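# Fork the loose switch onto the yellow-taped rack rails

## Task

With the fork, carry the unscrewed switch onto the pair of rack rails that has yellow tape and slide it all the way in. The rack is loose: it may tilt only a little, since more than that counts as failure, and it must finish in its original spot.

## Robot and tools

Robot: one six-joint arm (Elite, UR-style chain: shoulder pan, shoulder lift, elbow, wrist 1, wrist 2, wrist 3). Its base sits at (0, 0, +0.094) m in the scene frame, tilted very slightly. The arm has no gripper. It carries a rigid steel lifting fork with no motor and no sensor, so no call has a tool number. A load stays on only through gravity, friction and the fork's shape.

Frame: everything is in the scene frame. The origin is on the table top under the base, +z is up, and +y is to the left when facing along +x. The tool point (end_effector_position) is between the two blades, halfway along them, on the plane of their load-bearing faces. The blades are 240 mm long, 30 mm wide and 8 mm thick, with a 110 mm gap, and they run along the tool's -y axis. Their tips are 120 mm from the tool point toward tool -y, and the upright back legs are 120 mm toward tool +y. A block sticks out about 10 cm from the last joint's axis toward tool -y and turns with the fork. The blades are level when the tool's +z points straight down. If the tips dip, the load slides off. A heavy load makes the tool point sag below its command and tilt, so compare the reported pose with what you sent and correct it.

Motion numbers: every motion row has 6 numbers in [-1, 1], in the order dx, dy, dz, rx, ry, rz. These are offsets along the scene axes, not poses. They count from the current Hand target, not from the measured tool point. 1.0 equals 0.6 m for dx, dy, dz and 180 degrees for the rotation. rx, ry, rz form one rotation vector, and it turns about the Hand target's position. A translation longer than 1.0 may be cut back along its direction.

execute_actions(actions, cameras): actions is a list of actions. Each action is a table of up to 15 rows, and each row is one 1/30 s control step. If the table has fewer than 15 rows, its last row is held for the remaining steps, so one action lasts 0.5 s. Every row in an action is measured from the Hand target at the start of that action. The next action starts from the new Hand target, so repeating an offset moves the arm further. cameras is a list of names, ["all"], or [] for none. If it is left out, you get all cameras for an empty list and none otherwise. An unknown camera name rejects the whole call. An empty actions list returns the state and images, including fields other results may omit.

move(target, speed, blend, blocking, cameras): drives the tool point along a straight line. target is either one 6-number row or a list of up to 15 rows. Every row is an offset from the same starting Hand target. speed is the top speed in m/s, from 0.002 to 3.2 (default 0.25). Rotation is capped at twice that value in rad/s. You can give one speed per target. blend, in metres, rounds the corners of a list; 0 stops at each point. blocking=false returns after about 0.5 s while the motion continues. A path runs at least 0.5 s; one over 10 s ends short. The path ignores obstacles, and the tool lags and overshoots more at high speed or with the arm stretched out. Keep paths away from the arm's own base: passing near it can flip the shoulder posture. The result adds a move: line with one of these outcomes: done (within 3 mm and 2 degrees), off_target, moving, held, or fault. It also lists which limits acted: paced means the pose was clipped, held means steps were withheld. Neither done nor off_target tells you whether something is touching.

wait(seconds 0 to 10) lets time pass while the last command is held. stop brakes a running move, which needs some distance. zoom_image(camera, region) enlarges part of the latest image from cam_head_left, cam_head_right or cam_wrist. region is [x0, y0, x1, y1] in pixels, at most 504 by 504. read_manual only returns licence texts. finished_scene(scene) ends the scene (1 or 2) and cannot be undone. The goal must still hold with the robot let go.

Results: the state gives end_effector_position (m), end_effector_quat_wxyz, velocities (m/s, rad/s), Hand target, joint positions, joint torques and joint velocities. Velocities may be replaced by "within noise". The reported position can be a few cm off, more at long reach. Torques include the arm's own weight, drift, and carry per-unit offsets; positive means toward a larger joint value. Each step, the commanded orientation is clipped to within 32 degrees of the measured one. The tool often comes to rest short of the Hand target. Waiting will not close that gap, but another action, even all zeros, will; if a gap remains, send it as an offset. To stop pressing on something, command the target back past the tool point. Commands are smoothed, lagging about 0.15 s. With the wrist near the base axis, a small motion can swing the whole arm.

Cameras: cam_head_left and cam_head_right are on a fixed stand beside the table, and cam_wrist is on the hand. All three are 672x504. Calibration matrices are supplied; expect errors of a few mm and under a degree or so.

Avoid: the arm is stiff, so aiming even slightly past a firm contact can trigger a fault. A torque fault happens at the joint limits (293, 293, 133, 49.8, 49.8, 49.8 N m), and a force fault at about 150 N (plus or minus 25 N). Either one freezes the arm for 10 s and makes it yield. Motors heat up from holding loads, reaching out, or pushing into something unreachable. A MOTOR HOT line appears at 70 °C, and at 85 °C the brakes lock for 30 to 60 s or more. Approach slowly. Do not drop the switch, release it while it is moving, slam or hit anything, or push the loose rack so that it tips or shifts. Anything that falls or is left off the table fails the scene. Occasional brief pushes may nudge loose objects.

Each tool is called after "Request:" as name(argument=value, ...) on one line, values as JSON.

## Session

Request:
execute_actions(actions=[])

Scene clock: 0.00 s.
end_effector_position=(+0.6600, +0.2529, +0.3169) end_effector_quat_wxyz=(+0.049, +0.971, +0.235, +0.002)
Joint positions: [3.144 -1.402 1.911 -2.097 -1.658 1.049]
Joint velocities: within noise
Joint torques (N m): no reading
Hand target: +0.6600, +0.2529, +0.3169; +0.049, +0.971, +0.235, +0.002

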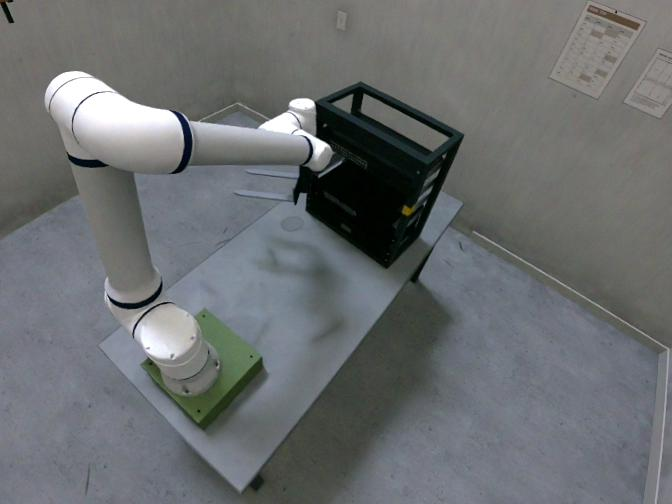

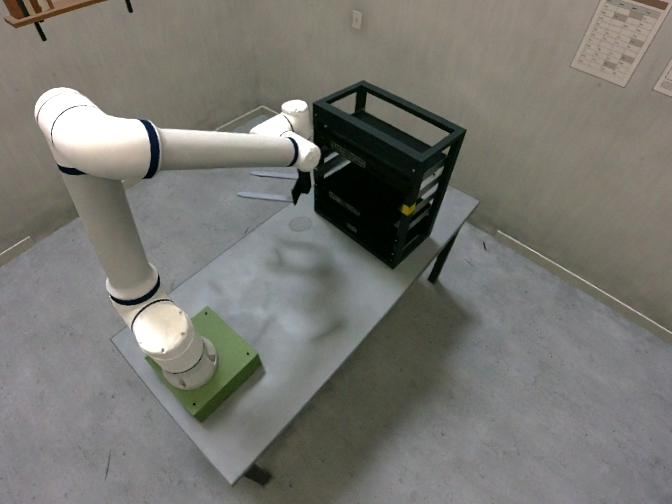

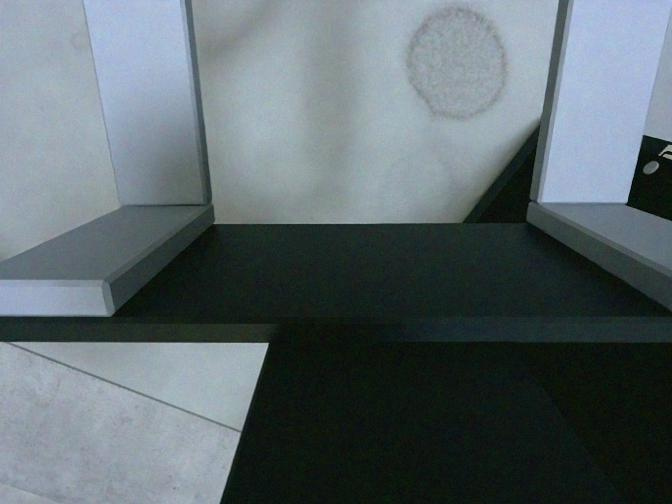

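Request:
zoom_image(camera="cam_head_right", region=[290, 70, 490, 280])

Request:
zoom_image(camera="cam_head_left", region=[280, 70, 480, 280])

Scaled by 2.400.

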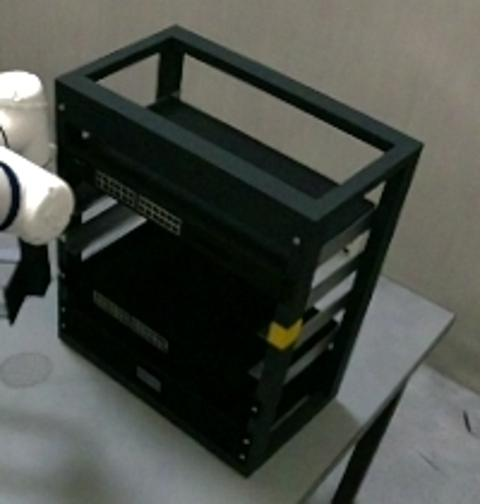

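Scaled by 2.400.

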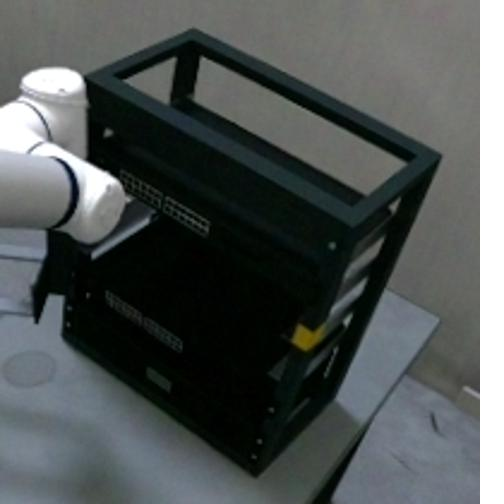

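Request:
zoom_image(camera="cam_head_right", region=[380, 150, 450, 270])

Request:
zoom_image(camera="cam_head_right", region=[305, 80, 400, 240])

Scaled by 4.200.

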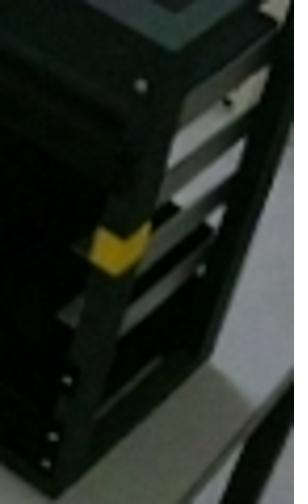

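Scaled by 3.150.

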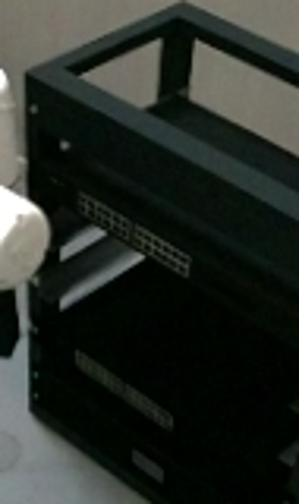

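Request:
move(target=[-0.178, -0.275, 0.153, 0.143, -0.488, -0.0937], speed=0.5, cameras=["all"])

Scene clock: 102.13 s.
end_effector_position=(+0.5532, +0.0879, +0.4087) end_effector_quat_wxyz=(+0.000, +0.707, +0.000, +0.707)
Joint positions: [2.23 -1.188 2.812 -4.742 -0.613 1.557]
Joint torques (N m): [-21.58 -26.96 -13.51 -5.53 -2.29 5.07]
Hand target: +0.5532, +0.0879, +0.4087; +0.000, +0.707, +0.000, +0.707
Off the commanded pose: 0.000 m, 0 deg.
move: done
camera_calibration:
cam_wrist: T_world_to_cam=[[0.0273685, -0.0120629, 0.999553, -0.413041], [-0.346257, -0.938138, -0.00184097, 0.14606], [0.93774, -0.346052, -0.0298523, -0.381719], [0, 0, 0, 1]] pos_world=[0.419832, -0.0000527044, 0.40173]

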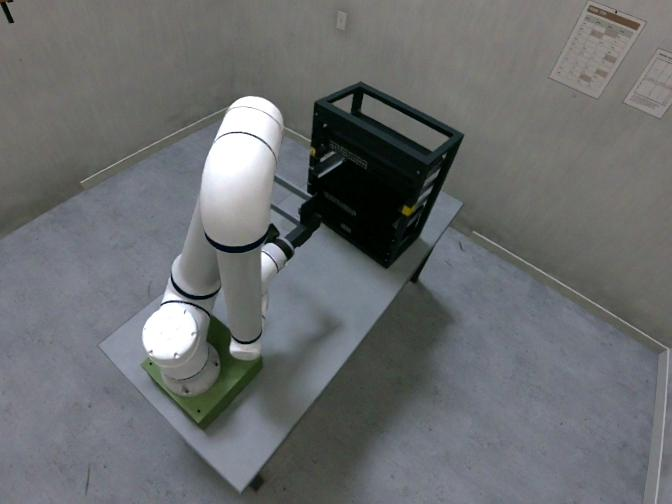

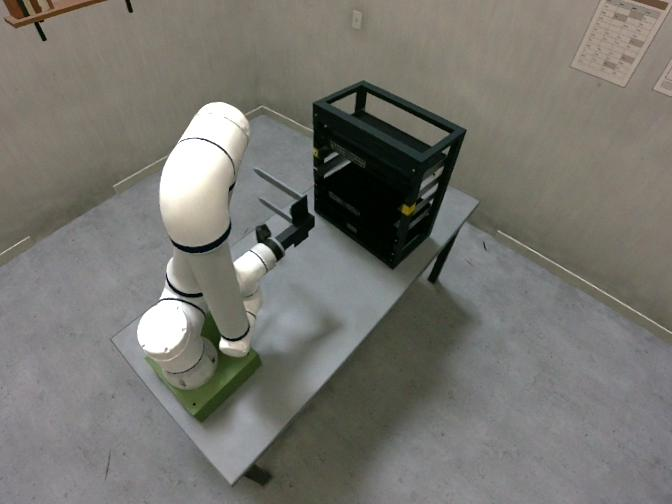

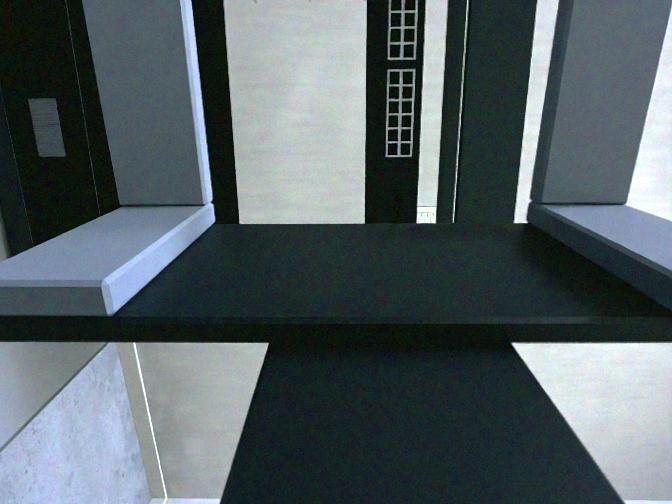

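Request:
move(target=[0, 0.333, -0.07, 0, 0, 0], speed=0.5, cameras=["cam_wrist"])

Request:
move(target=[0, -0.633, 0, 0, 0, 0], speed=0.6, cameras=["all"])

Scene clock: 110.33 s.
end_effector_position=(+0.5533, +0.0895, +0.4083) end_effector_quat_wxyz=(+0.001, +0.707, +0.000, +0.707)
Joint positions: [2.235 -1.186 2.813 -4.746 -0.618 1.557]
Joint torques (N m): [-21.3 -52.26 -13.52 -0.14 1.88 4.71]
Hand target: +0.5533, +0.0894, +0.4083; +0.001, +0.707, +0.000, +0.707 (not the last commanded pose)
Off the commanded pose: 0.202 m, 0 deg.
move: held (a check stopped the path); limits=held
pose unreachable: on one or more control steps of this call, first in action 0 (counted from 0), an arm could not follow its commanded pose, so it was not sent that pose on those steps. It may still have moved: this result reports where it is.
cause: moving toward the commanded pose would bring two parts of the arm too close to each other (joints 3 (elbow) to 5 (wrist 2) lie between them).
camera_calibration:
cam_wrist: T_world_to_cam=[[0.0270886, -0.0116578, 0.999565, -0.412511], [-0.346669, -0.937986, -0.00154478, 0.147744], [0.937596, -0.346476, -0.0294502, -0.381336], [0, 0, 0, 1]] pos_world=[0.419931, 0.00164895, 0.40133]
Images, in order (width x height): cam_wrist 672x504.

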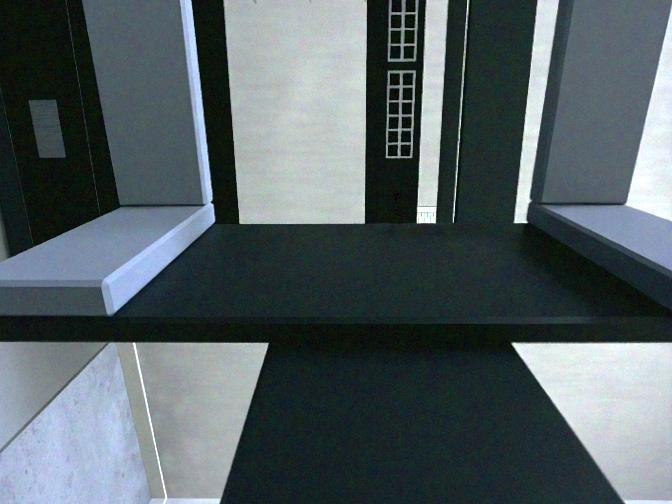

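Scene clock: 112.07 s.
end_effector_position=(+0.5533, -0.2903, +0.4083) end_effector_quat_wxyz=(+0.001, +0.707, +0.000, +0.707)
Joint positions: [1.799 -1.072 2.325 -4.322 -0.182 1.505]
Joint torques (N m): [-21.32 -83.03 -38 3.26 2.37 -0.68]
Hand target: +0.5533, -0.2904, +0.4083; +0.001, +0.707, +0.000, +0.707
Off the commanded pose: 0.000 m, 0 deg.
move: done
camera_calibration:
cam_wrist: T_world_to_cam=[[0.0268991, -0.0115921, 0.999571, -0.416836], [-0.346757, -0.937954, -0.00154607, -0.208454], [0.937569, -0.346566, -0.0292497, -0.51303], [0, 0, 0, 1]] pos_world=[0.419931, -0.378151, 0.401329]

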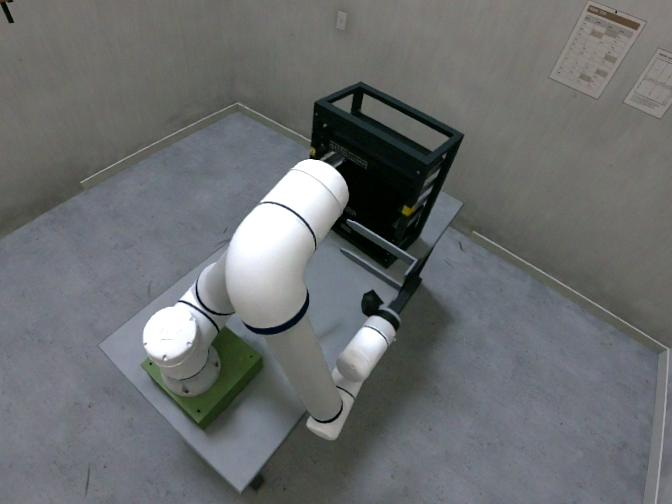

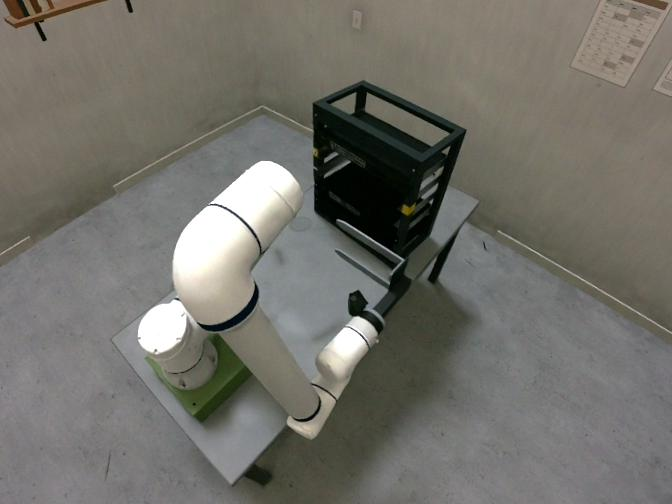

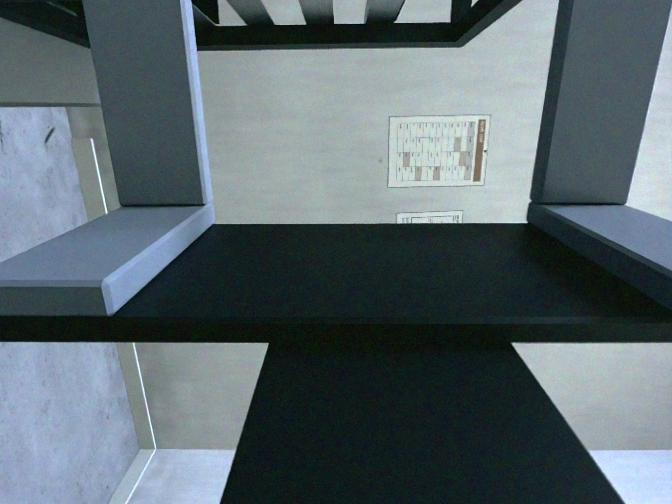

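Request:
move(target=[0, 0.3, -0.08, 0, 0, 0], speed=0.5, cameras=["cam_wrist"])

Scene clock: 116.13 s.
end_effector_position=(+0.5533, -0.1104, +0.3603) end_effector_quat_wxyz=(+0.001, +0.707, +0.000, +0.707)
Joint positions: [1.901 -1.012 2.597 -4.678 -0.284 1.53]
Joint torques (N m): [9.82 -42.12 11.44 -2.78 -2.19 5.05]
Hand target: +0.5533, -0.1104, +0.3603; +0.001, +0.707, +0.000, +0.707
Off the commanded pose: 0.000 m, 0 deg.
move: done
camera_calibration:
cam_wrist: T_world_to_cam=[[0.0271223, -0.0115637, 0.999565, -0.366958], [-0.346667, -0.937987, -0.00144482, -0.0398696], [0.937596, -0.346477, -0.0294491, -0.452007], [0, 0, 0, 1]] pos_world=[0.419931, -0.198251, 0.35343]
Images, in order (width x height): cam_wrist 672x504.

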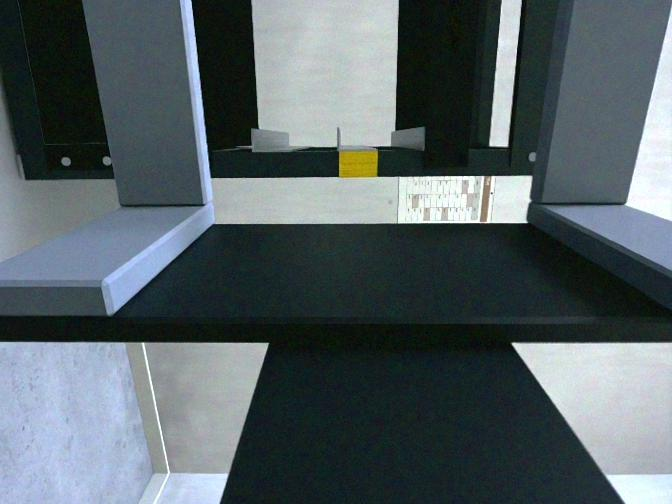

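Request:
zoom_image(camera="cam_wrist", region=[190, 90, 430, 210])

Request:
zoom_image(camera="cam_wrist", region=[380, 50, 580, 200])

Request:
zoom_image(camera="cam_wrist", region=[0, 50, 260, 200])

Scaled by 2.100.

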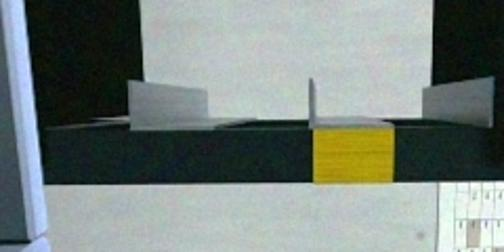

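Scaled by 2.520.

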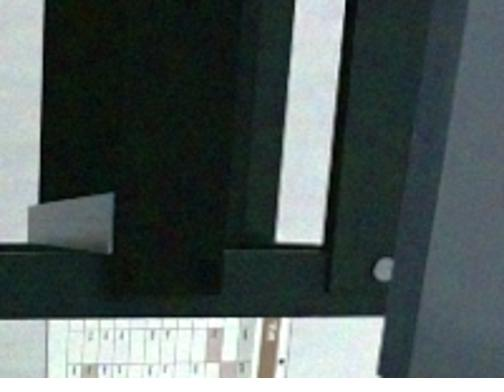

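Scaled by 1.938.

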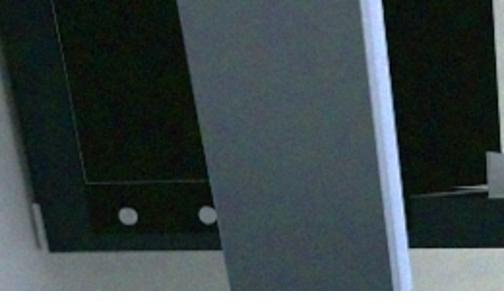

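Request:
move(target=[0.15, 0, 0, 0, 0, 0], speed=0.4, cameras=["cam_wrist"])

Request:
zoom_image(camera="cam_wrist", region=[190, 90, 560, 220])

Request:
move(target=[0, 0.8, 0, 0, 0, 0], speed=0.5, cameras=["all"])

Request:
zoom_image(camera="cam_wrist", region=[190, 90, 560, 220])

Scene clock: 247.77 s.
end_effector_position=(+0.6432, -0.1104, +0.3603) end_effector_quat_wxyz=(+0.001, +0.707, +0.000, +0.707)
Joint positions: [2.13 -0.998 2.458 -4.575 -0.513 1.553]
Joint torques (N m): [9.38 -51.45 -25.42 0.22 -2.17 -0.78]
Hand target: +0.6433, -0.1104, +0.3603; +0.001, +0.707, +0.000, +0.707
Off the commanded pose: 0.000 m, 0 deg.
move: done
camera_calibration:
cam_wrist: T_world_to_cam=[[0.0269932, -0.0116257, 0.999568, -0.369244], [-0.346757, -0.937954, -0.00154499, -0.00861684], [0.937567, -0.346565, -0.0293497, -0.536338], [0, 0, 0, 1]] pos_world=[0.509831, -0.198251, 0.353329]
Images, in order (width x height): cam_wrist 672x504.

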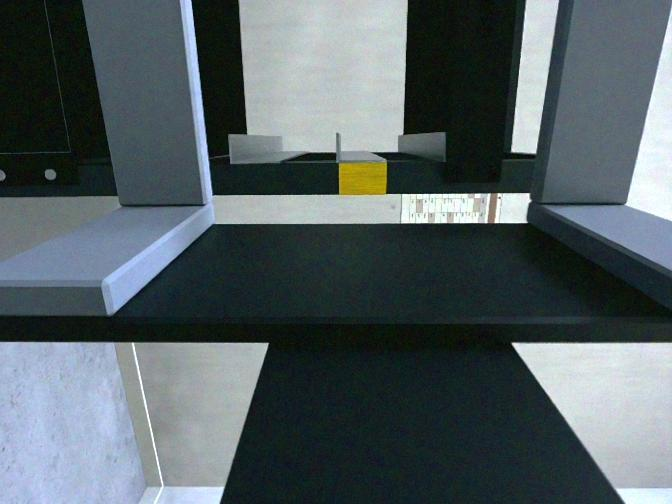

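Scaled by 1.362.

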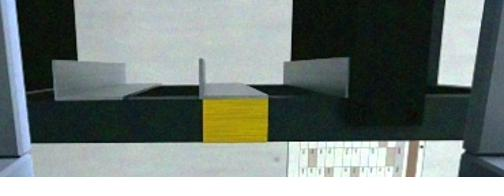

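Scene clock: 249.73 s.
end_effector_position=(+0.6433, +0.3696, +0.3603) end_effector_quat_wxyz=(+0.001, +0.707, +0.000, +0.707)
Joint positions: [3.302 -1.013 2.502 -4.618 -1.685 1.578]
Joint torques (N m): [9.4 -54.8 -29.08 -5.22 -2.17 -0.37]
Hand target: +0.6433, +0.3696, +0.3603; +0.001, +0.707, +0.000, +0.707
Off the commanded pose: 0.000 m, 0 deg.
move: done
camera_calibration:
cam_wrist: T_world_to_cam=[[0.0269949, -0.0116209, 0.999568, -0.363668], [-0.346548, -0.938031, -0.00154641, 0.441551], [0.937644, -0.346357, -0.0293493, -0.370178], [0, 0, 0, 1]] pos_world=[0.509931, 0.281749, 0.353329]

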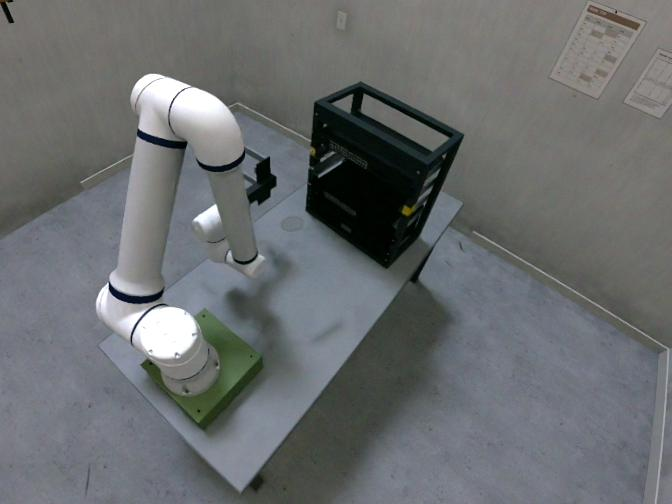

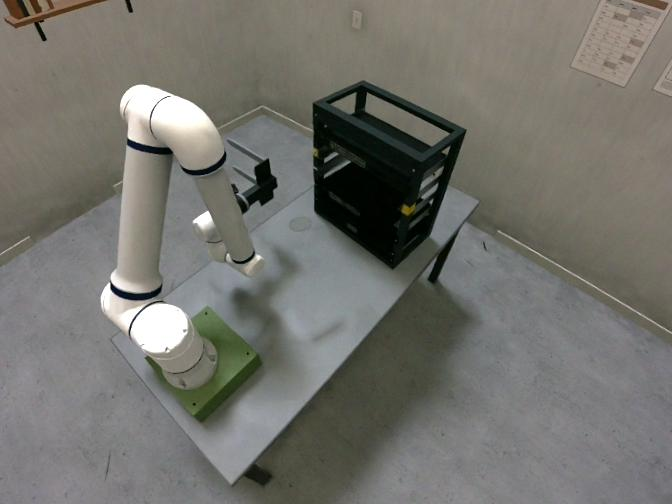

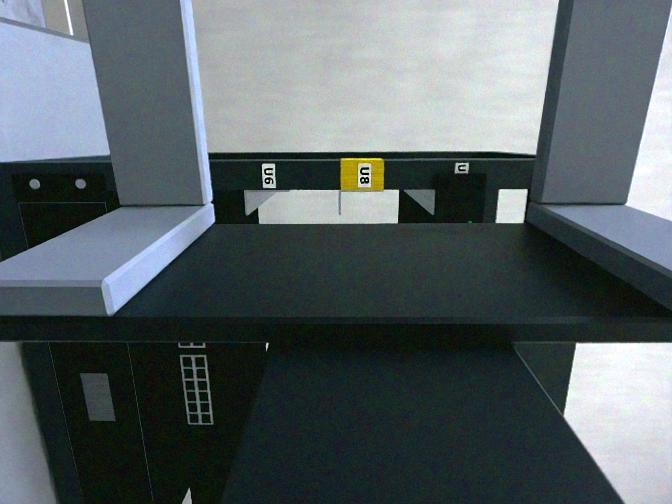

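Scaled by 1.362.

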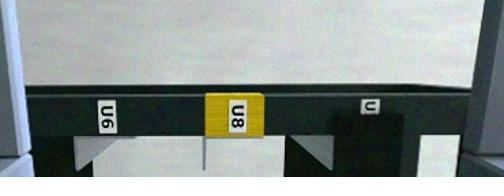

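Request:
move(target=[0.0812, -0.626, 0.0945, 0.4054, 0.3711, -0.4049], speed=0.5, cameras=["all"])

Scene clock: 305.00 s.
end_effector_position=(+0.6920, -0.0059, +0.4170) end_effector_quat_wxyz=(-0.001, +0.676, -0.737, +0.000)
Joint positions: [2.865 -1.798 2.117 -1.877 -1.568 2.904]
Joint torques (N m): [-23.06 -22.54 -98.28 -4.94 1.97 3.24]
Hand target: +0.6921, -0.0060, +0.4170; -0.001, +0.676, -0.737, +0.000
Off the commanded pose: 0.000 m, 0 deg.
move: done
camera_calibration:
cam_wrist: T_world_to_cam=[[-0.0981924, -0.994803, -0.0269149, 0.0828419], [-0.934832, 0.0829314, 0.345271, 0.374815], [-0.341245, 0.0590639, -0.938117, 0.722036], [0, 0, 0, 1]] pos_world=[0.604915, 0.00868115, 0.550171]

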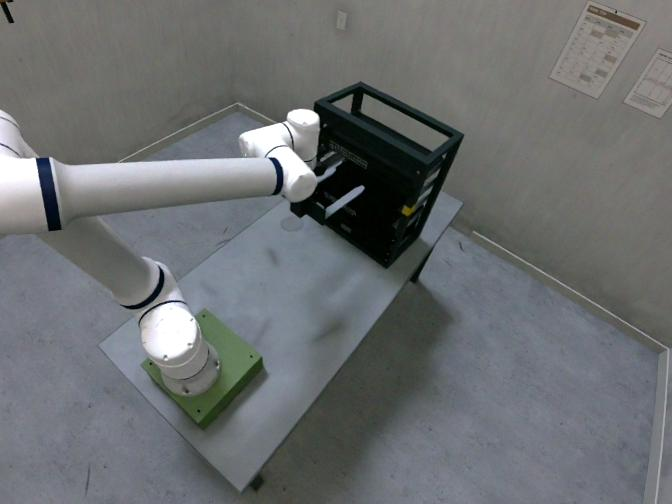

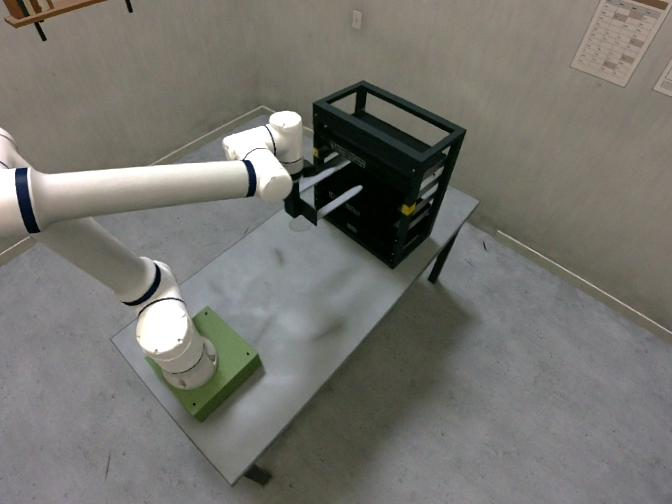

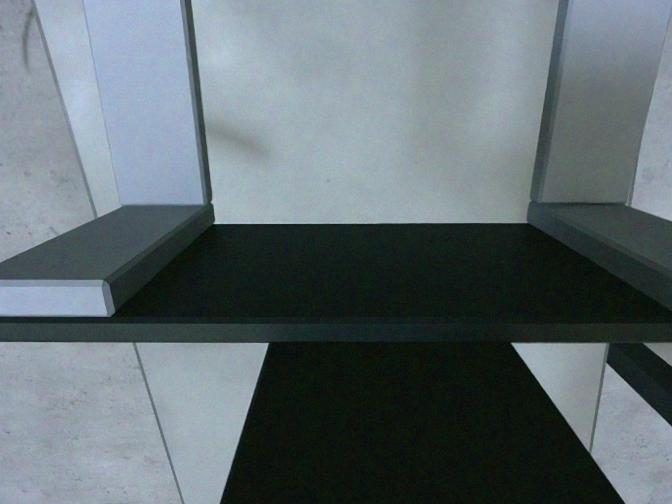

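Request:
zoom_image(camera="cam_head_right", region=[280, 90, 440, 270])

Request:
zoom_image(camera="cam_head_left", region=[280, 90, 440, 270])

Scaled by 2.800.

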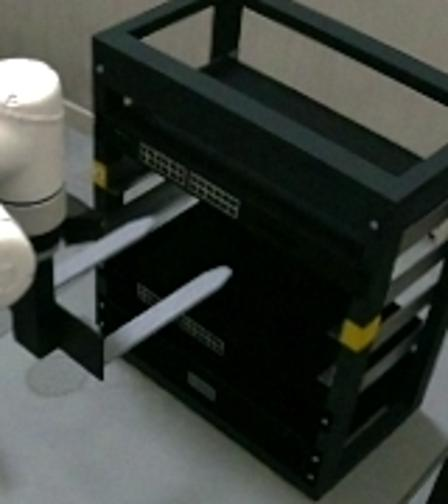

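Scaled by 2.800.

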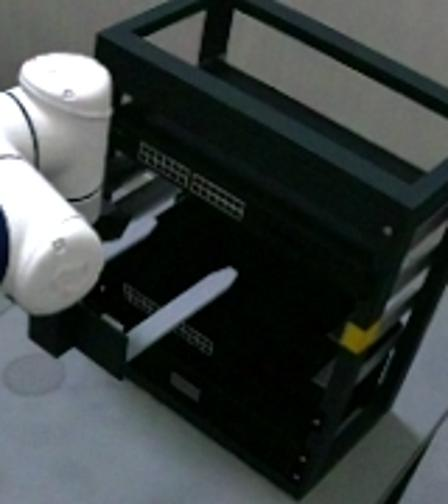

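Request:
move(target=[0.3902, -0.0335, 0, 0, 0, 0], speed=0.2, cameras=["all"])

Scene clock: 316.67 s.
end_effector_position=(+0.9260, -0.0260, +0.4170) end_effector_quat_wxyz=(-0.001, +0.676, -0.737, +0.000)
Joint positions: [2.938 -1.394 1.731 -1.894 -1.567 2.977]
Joint torques (N m): [8.84 -66.94 -98.24 -5.16 -2.36 3.32]
Hand target: +0.9262, -0.0261, +0.4170; -0.001, +0.676, -0.737, +0.000
Off the commanded pose: 0.000 m, 0 deg.
move: done
camera_calibration:
cam_wrist: T_world_to_cam=[[-0.098384, -0.994778, -0.0271432, 0.0860127], [-0.934749, 0.0830207, 0.345472, 0.595028], [-0.341415, 0.059361, -0.938036, 0.803275], [0, 0, 0, 1]] pos_world=[0.838915, -0.0115193, 0.55027]

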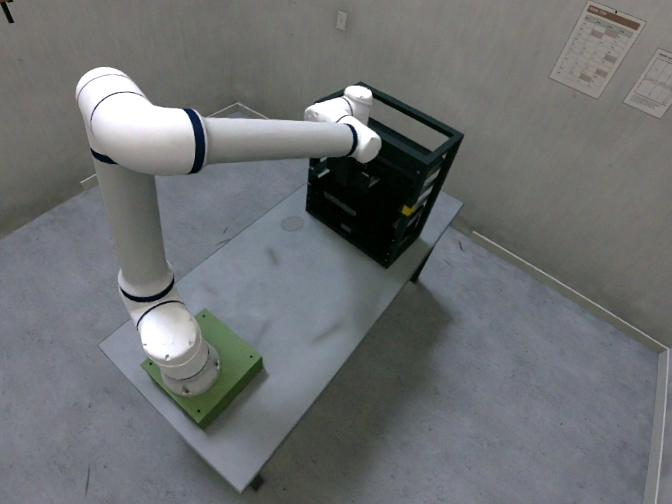

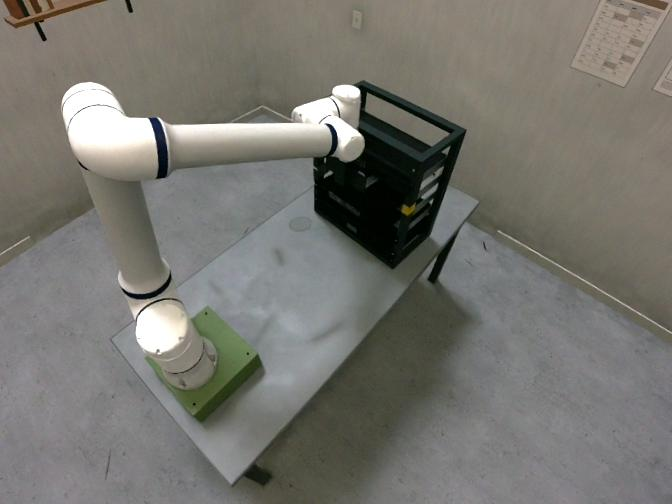

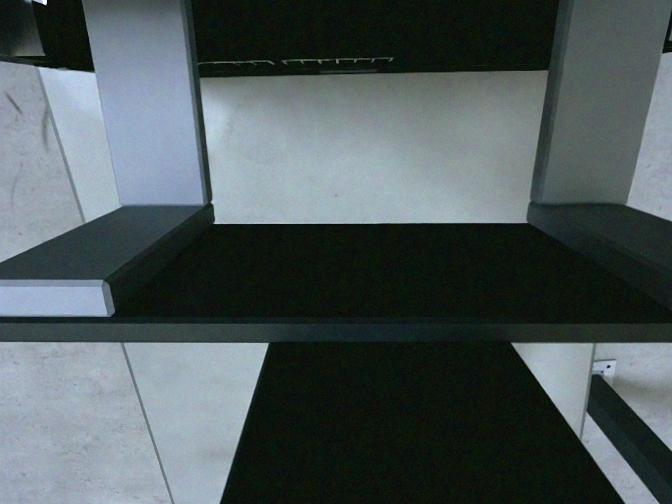

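Request:
zoom_image(camera="cam_wrist", region=[180, 30, 580, 240])

Request:
zoom_image(camera="cam_head_right", region=[310, 90, 450, 230])

Scaled by 1.260.

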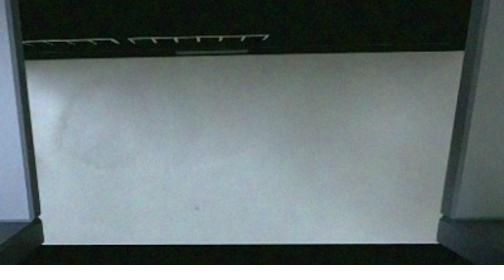

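Scaled by 3.600.

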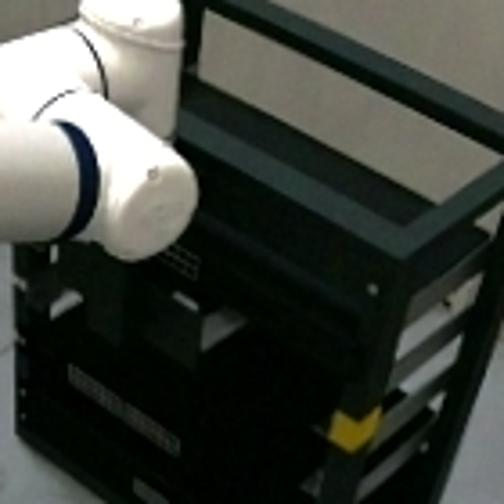

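Request:
zoom_image(camera="cam_wrist", region=[0, 190, 240, 370])

Request:
zoom_image(camera="cam_wrist", region=[432, 190, 672, 370])

Scaled by 2.100.

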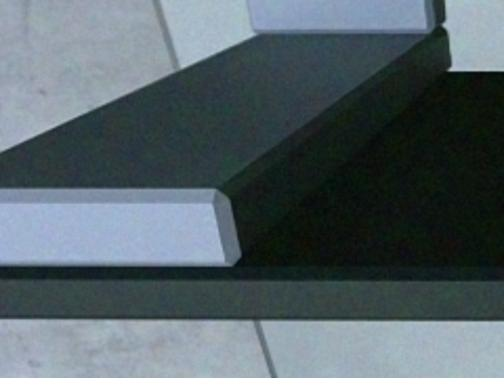

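Scaled by 2.100.

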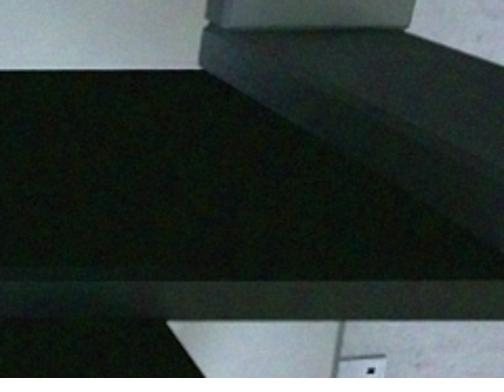

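Request:
move(target=[[-0.0246, 0.006, 0.012, 0, 0, 0.0028], [-0.0246, 0.006, 0.0267, 0, 0, 0.0028], [-0.0246, 0.006, 0.0617, 0, 0, 0.0028]], speed=[0.1, 0.1, 0.02], blend=[0.003, 0.002, 0], cameras=["all"])

Scene clock: 406.37 s.
end_effector_position=(+0.9114, -0.0225, +0.4538) end_effector_quat_wxyz=(-0.001, +0.679, -0.734, +0.000)
Joint positions: [2.935 -1.436 1.711 -1.833 -1.567 2.966]
Joint torques (N m): [-22.45 -126.66 -142.53 -18.4 3.59 -2.26]
Hand target: +0.9114, -0.0225, +0.4540; -0.001, +0.679, -0.734, +0.000
Off the commanded pose: 0.000 m, 0 deg.
move: done
camera_calibration:
cam_wrist: T_world_to_cam=[[-0.0895661, -0.995612, -0.0270884, 0.0810538], [-0.935443, 0.0747533, 0.345484, 0.568856], [-0.341943, 0.0562833, -0.938034, 0.833025], [0, 0, 0, 1]] pos_world=[0.824239, -0.00871106, 0.58707]

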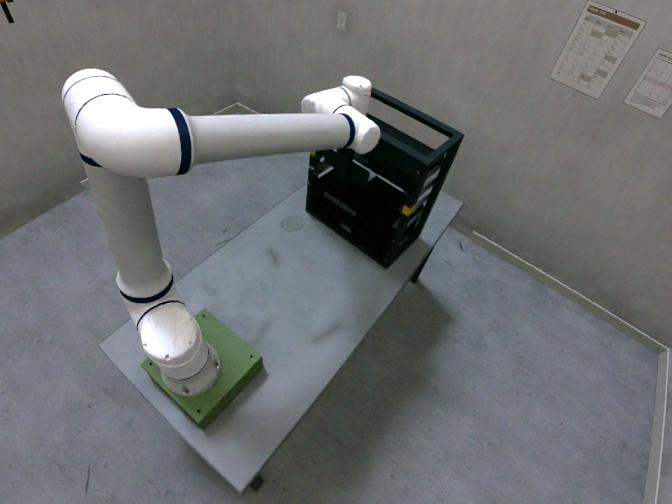

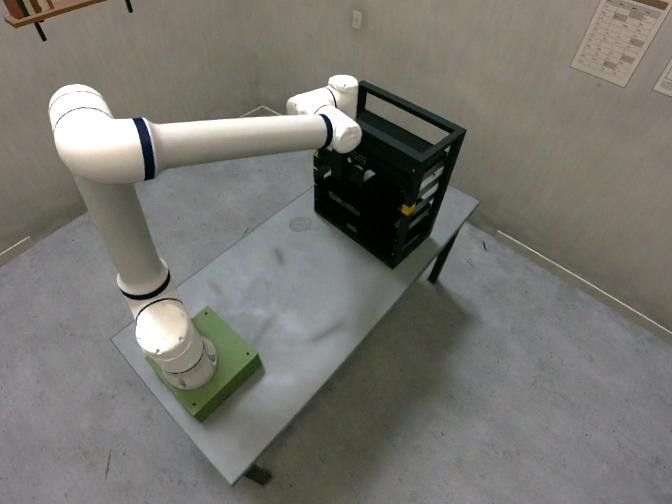

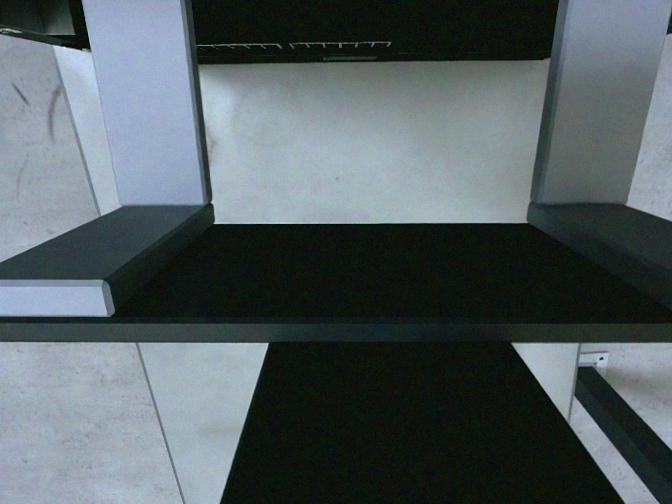

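Request:
zoom_image(camera="cam_wrist", region=[180, 0, 580, 240])

Request:
zoom_image(camera="cam_head_right", region=[310, 80, 460, 230])

Request:
zoom_image(camera="cam_head_left", region=[310, 80, 460, 230])

Scaled by 1.260.

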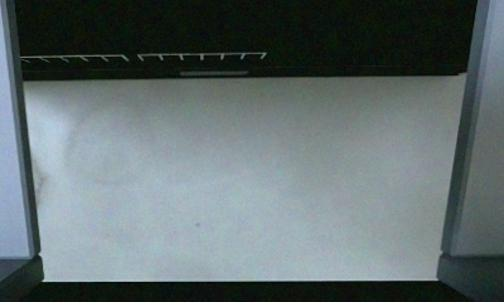

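Scaled by 3.360.

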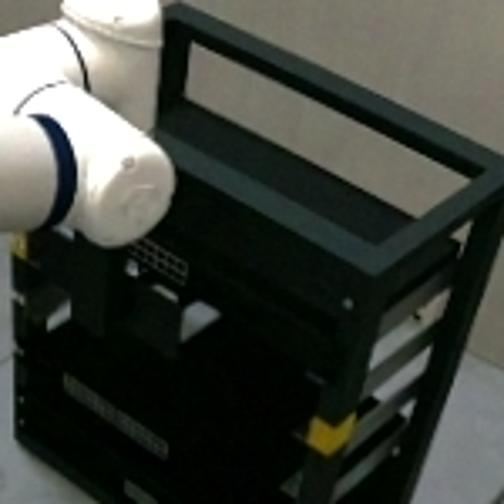

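Scaled by 3.360.

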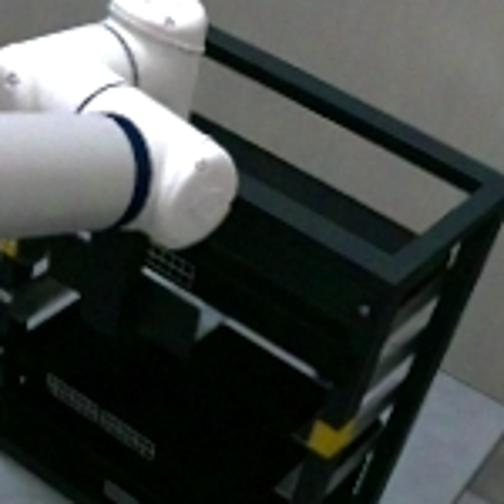

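Request:
move(target=[-0.113, 0.0087, 0, 0, 0, 0], speed=0.08, cameras=["all"])

Request:
zoom_image(camera="cam_head_right", region=[310, 80, 460, 230])

Request:
zoom_image(camera="cam_wrist", region=[80, 0, 584, 240])

Scene clock: 454.47 s.
end_effector_position=(+0.8438, -0.0173, +0.4540) end_effector_quat_wxyz=(+0.000, +0.679, -0.734, +0.000)
Joint positions: [2.918 -1.547 1.831 -1.841 -1.567 2.948]
Joint torques (N m): [-22.59 -113.46 -118.56 -23.53 1.21 -2.37]
Hand target: +0.8436, -0.0172, +0.4540; -0.001, +0.679, -0.734, +0.000
Off the commanded pose: 0.000 m, 0 deg.
move: done
camera_calibration:
cam_wrist: T_world_to_cam=[[-0.0896675, -0.995604, -0.0270522, 0.0802282], [-0.935433, 0.074861, 0.345485, 0.505061], [-0.341942, 0.0562843, -0.938034, 0.809769], [0, 0, 0, 1]] pos_world=[0.756538, -0.00351111, 0.58727]

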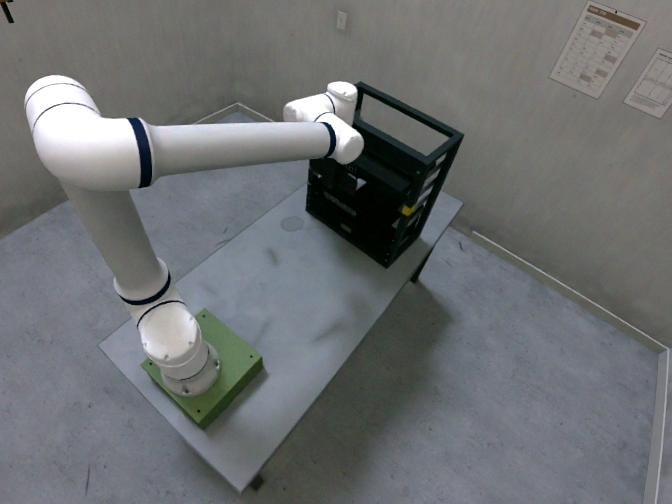

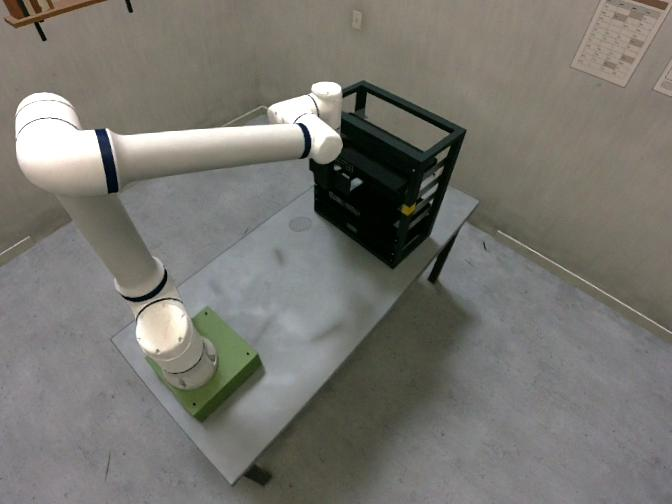

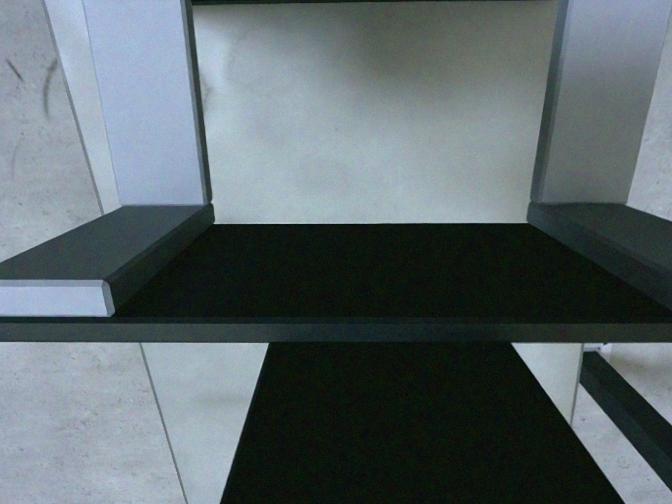

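Scaled by 3.360.

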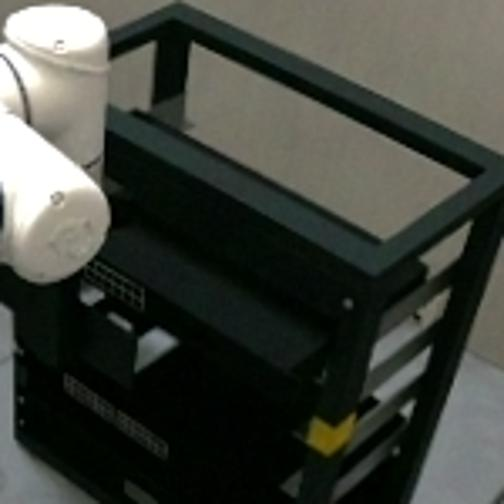

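Scaled by 1.000.

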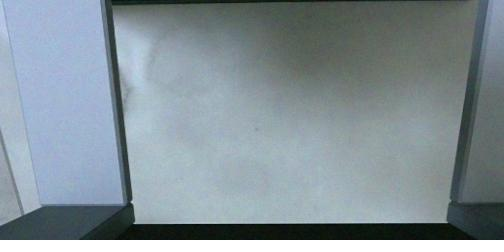

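Request:
move(target=[[0, 0, -0.0133, 0, 0, 0], [0, 0, -0.042, 0, 0, 0], [0, 0, -0.0567, 0, 0, 0], [0.1097, -0.0084, -0.0567, 0, 0, 0]], speed=[0.08, 0.025, 0.08, 0.15], blend=[0.002, 0.002, 0.004, 0], cameras=["all"])

Request:
zoom_image(camera="cam_head_right", region=[310, 80, 460, 230])

Scene clock: 465.67 s.
end_effector_position=(+0.9093, -0.0223, +0.4200) end_effector_quat_wxyz=(-0.001, +0.679, -0.734, +0.000)
Joint positions: [2.935 -1.423 1.759 -1.893 -1.567 2.966]
Joint torques (N m): [10.38 -64.06 -98.32 -5.29 -0.43 3.48]
Hand target: +0.9094, -0.0223, +0.4200; -0.001, +0.679, -0.734, +0.000
Off the commanded pose: 0.000 m, 0 deg.
move: done
camera_calibration:
cam_wrist: T_world_to_cam=[[-0.0895993, -0.995607, -0.0271822, 0.0802193], [-0.93544, 0.0747519, 0.345491, 0.578454], [-0.341941, 0.056383, -0.938028, 0.800552], [0, 0, 0, 1]] pos_world=[0.822039, -0.00851121, 0.55327]

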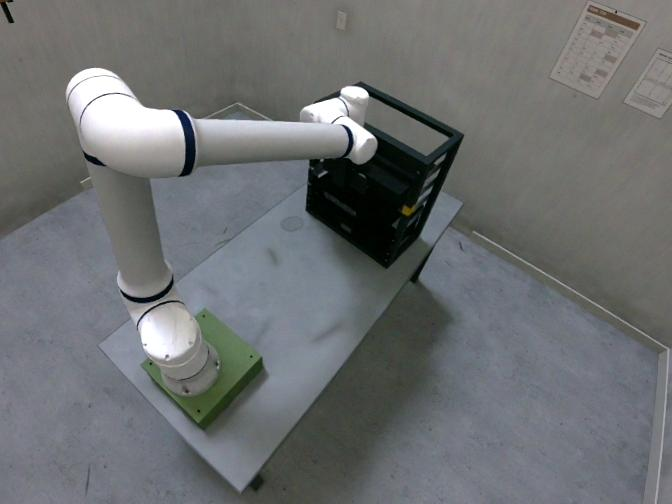

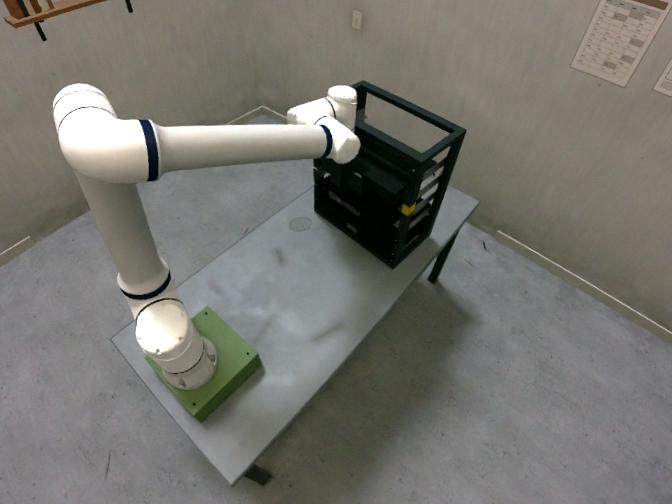

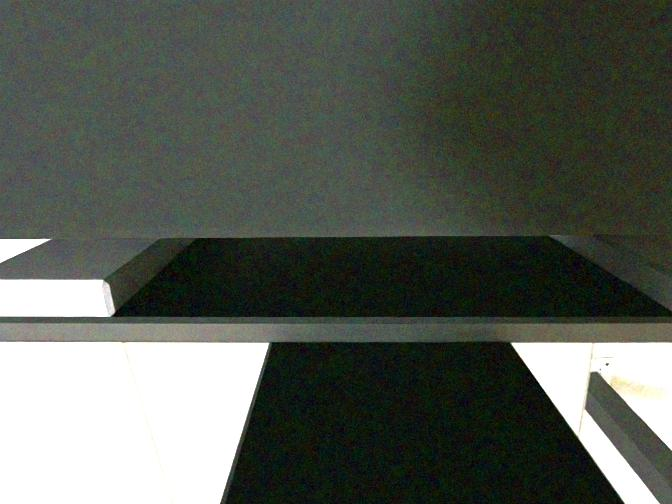

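Scaled by 3.360.

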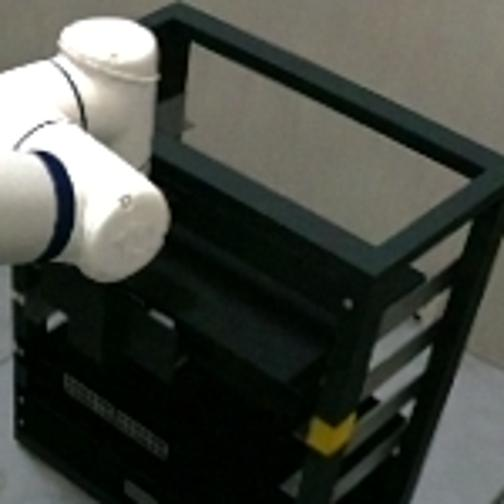

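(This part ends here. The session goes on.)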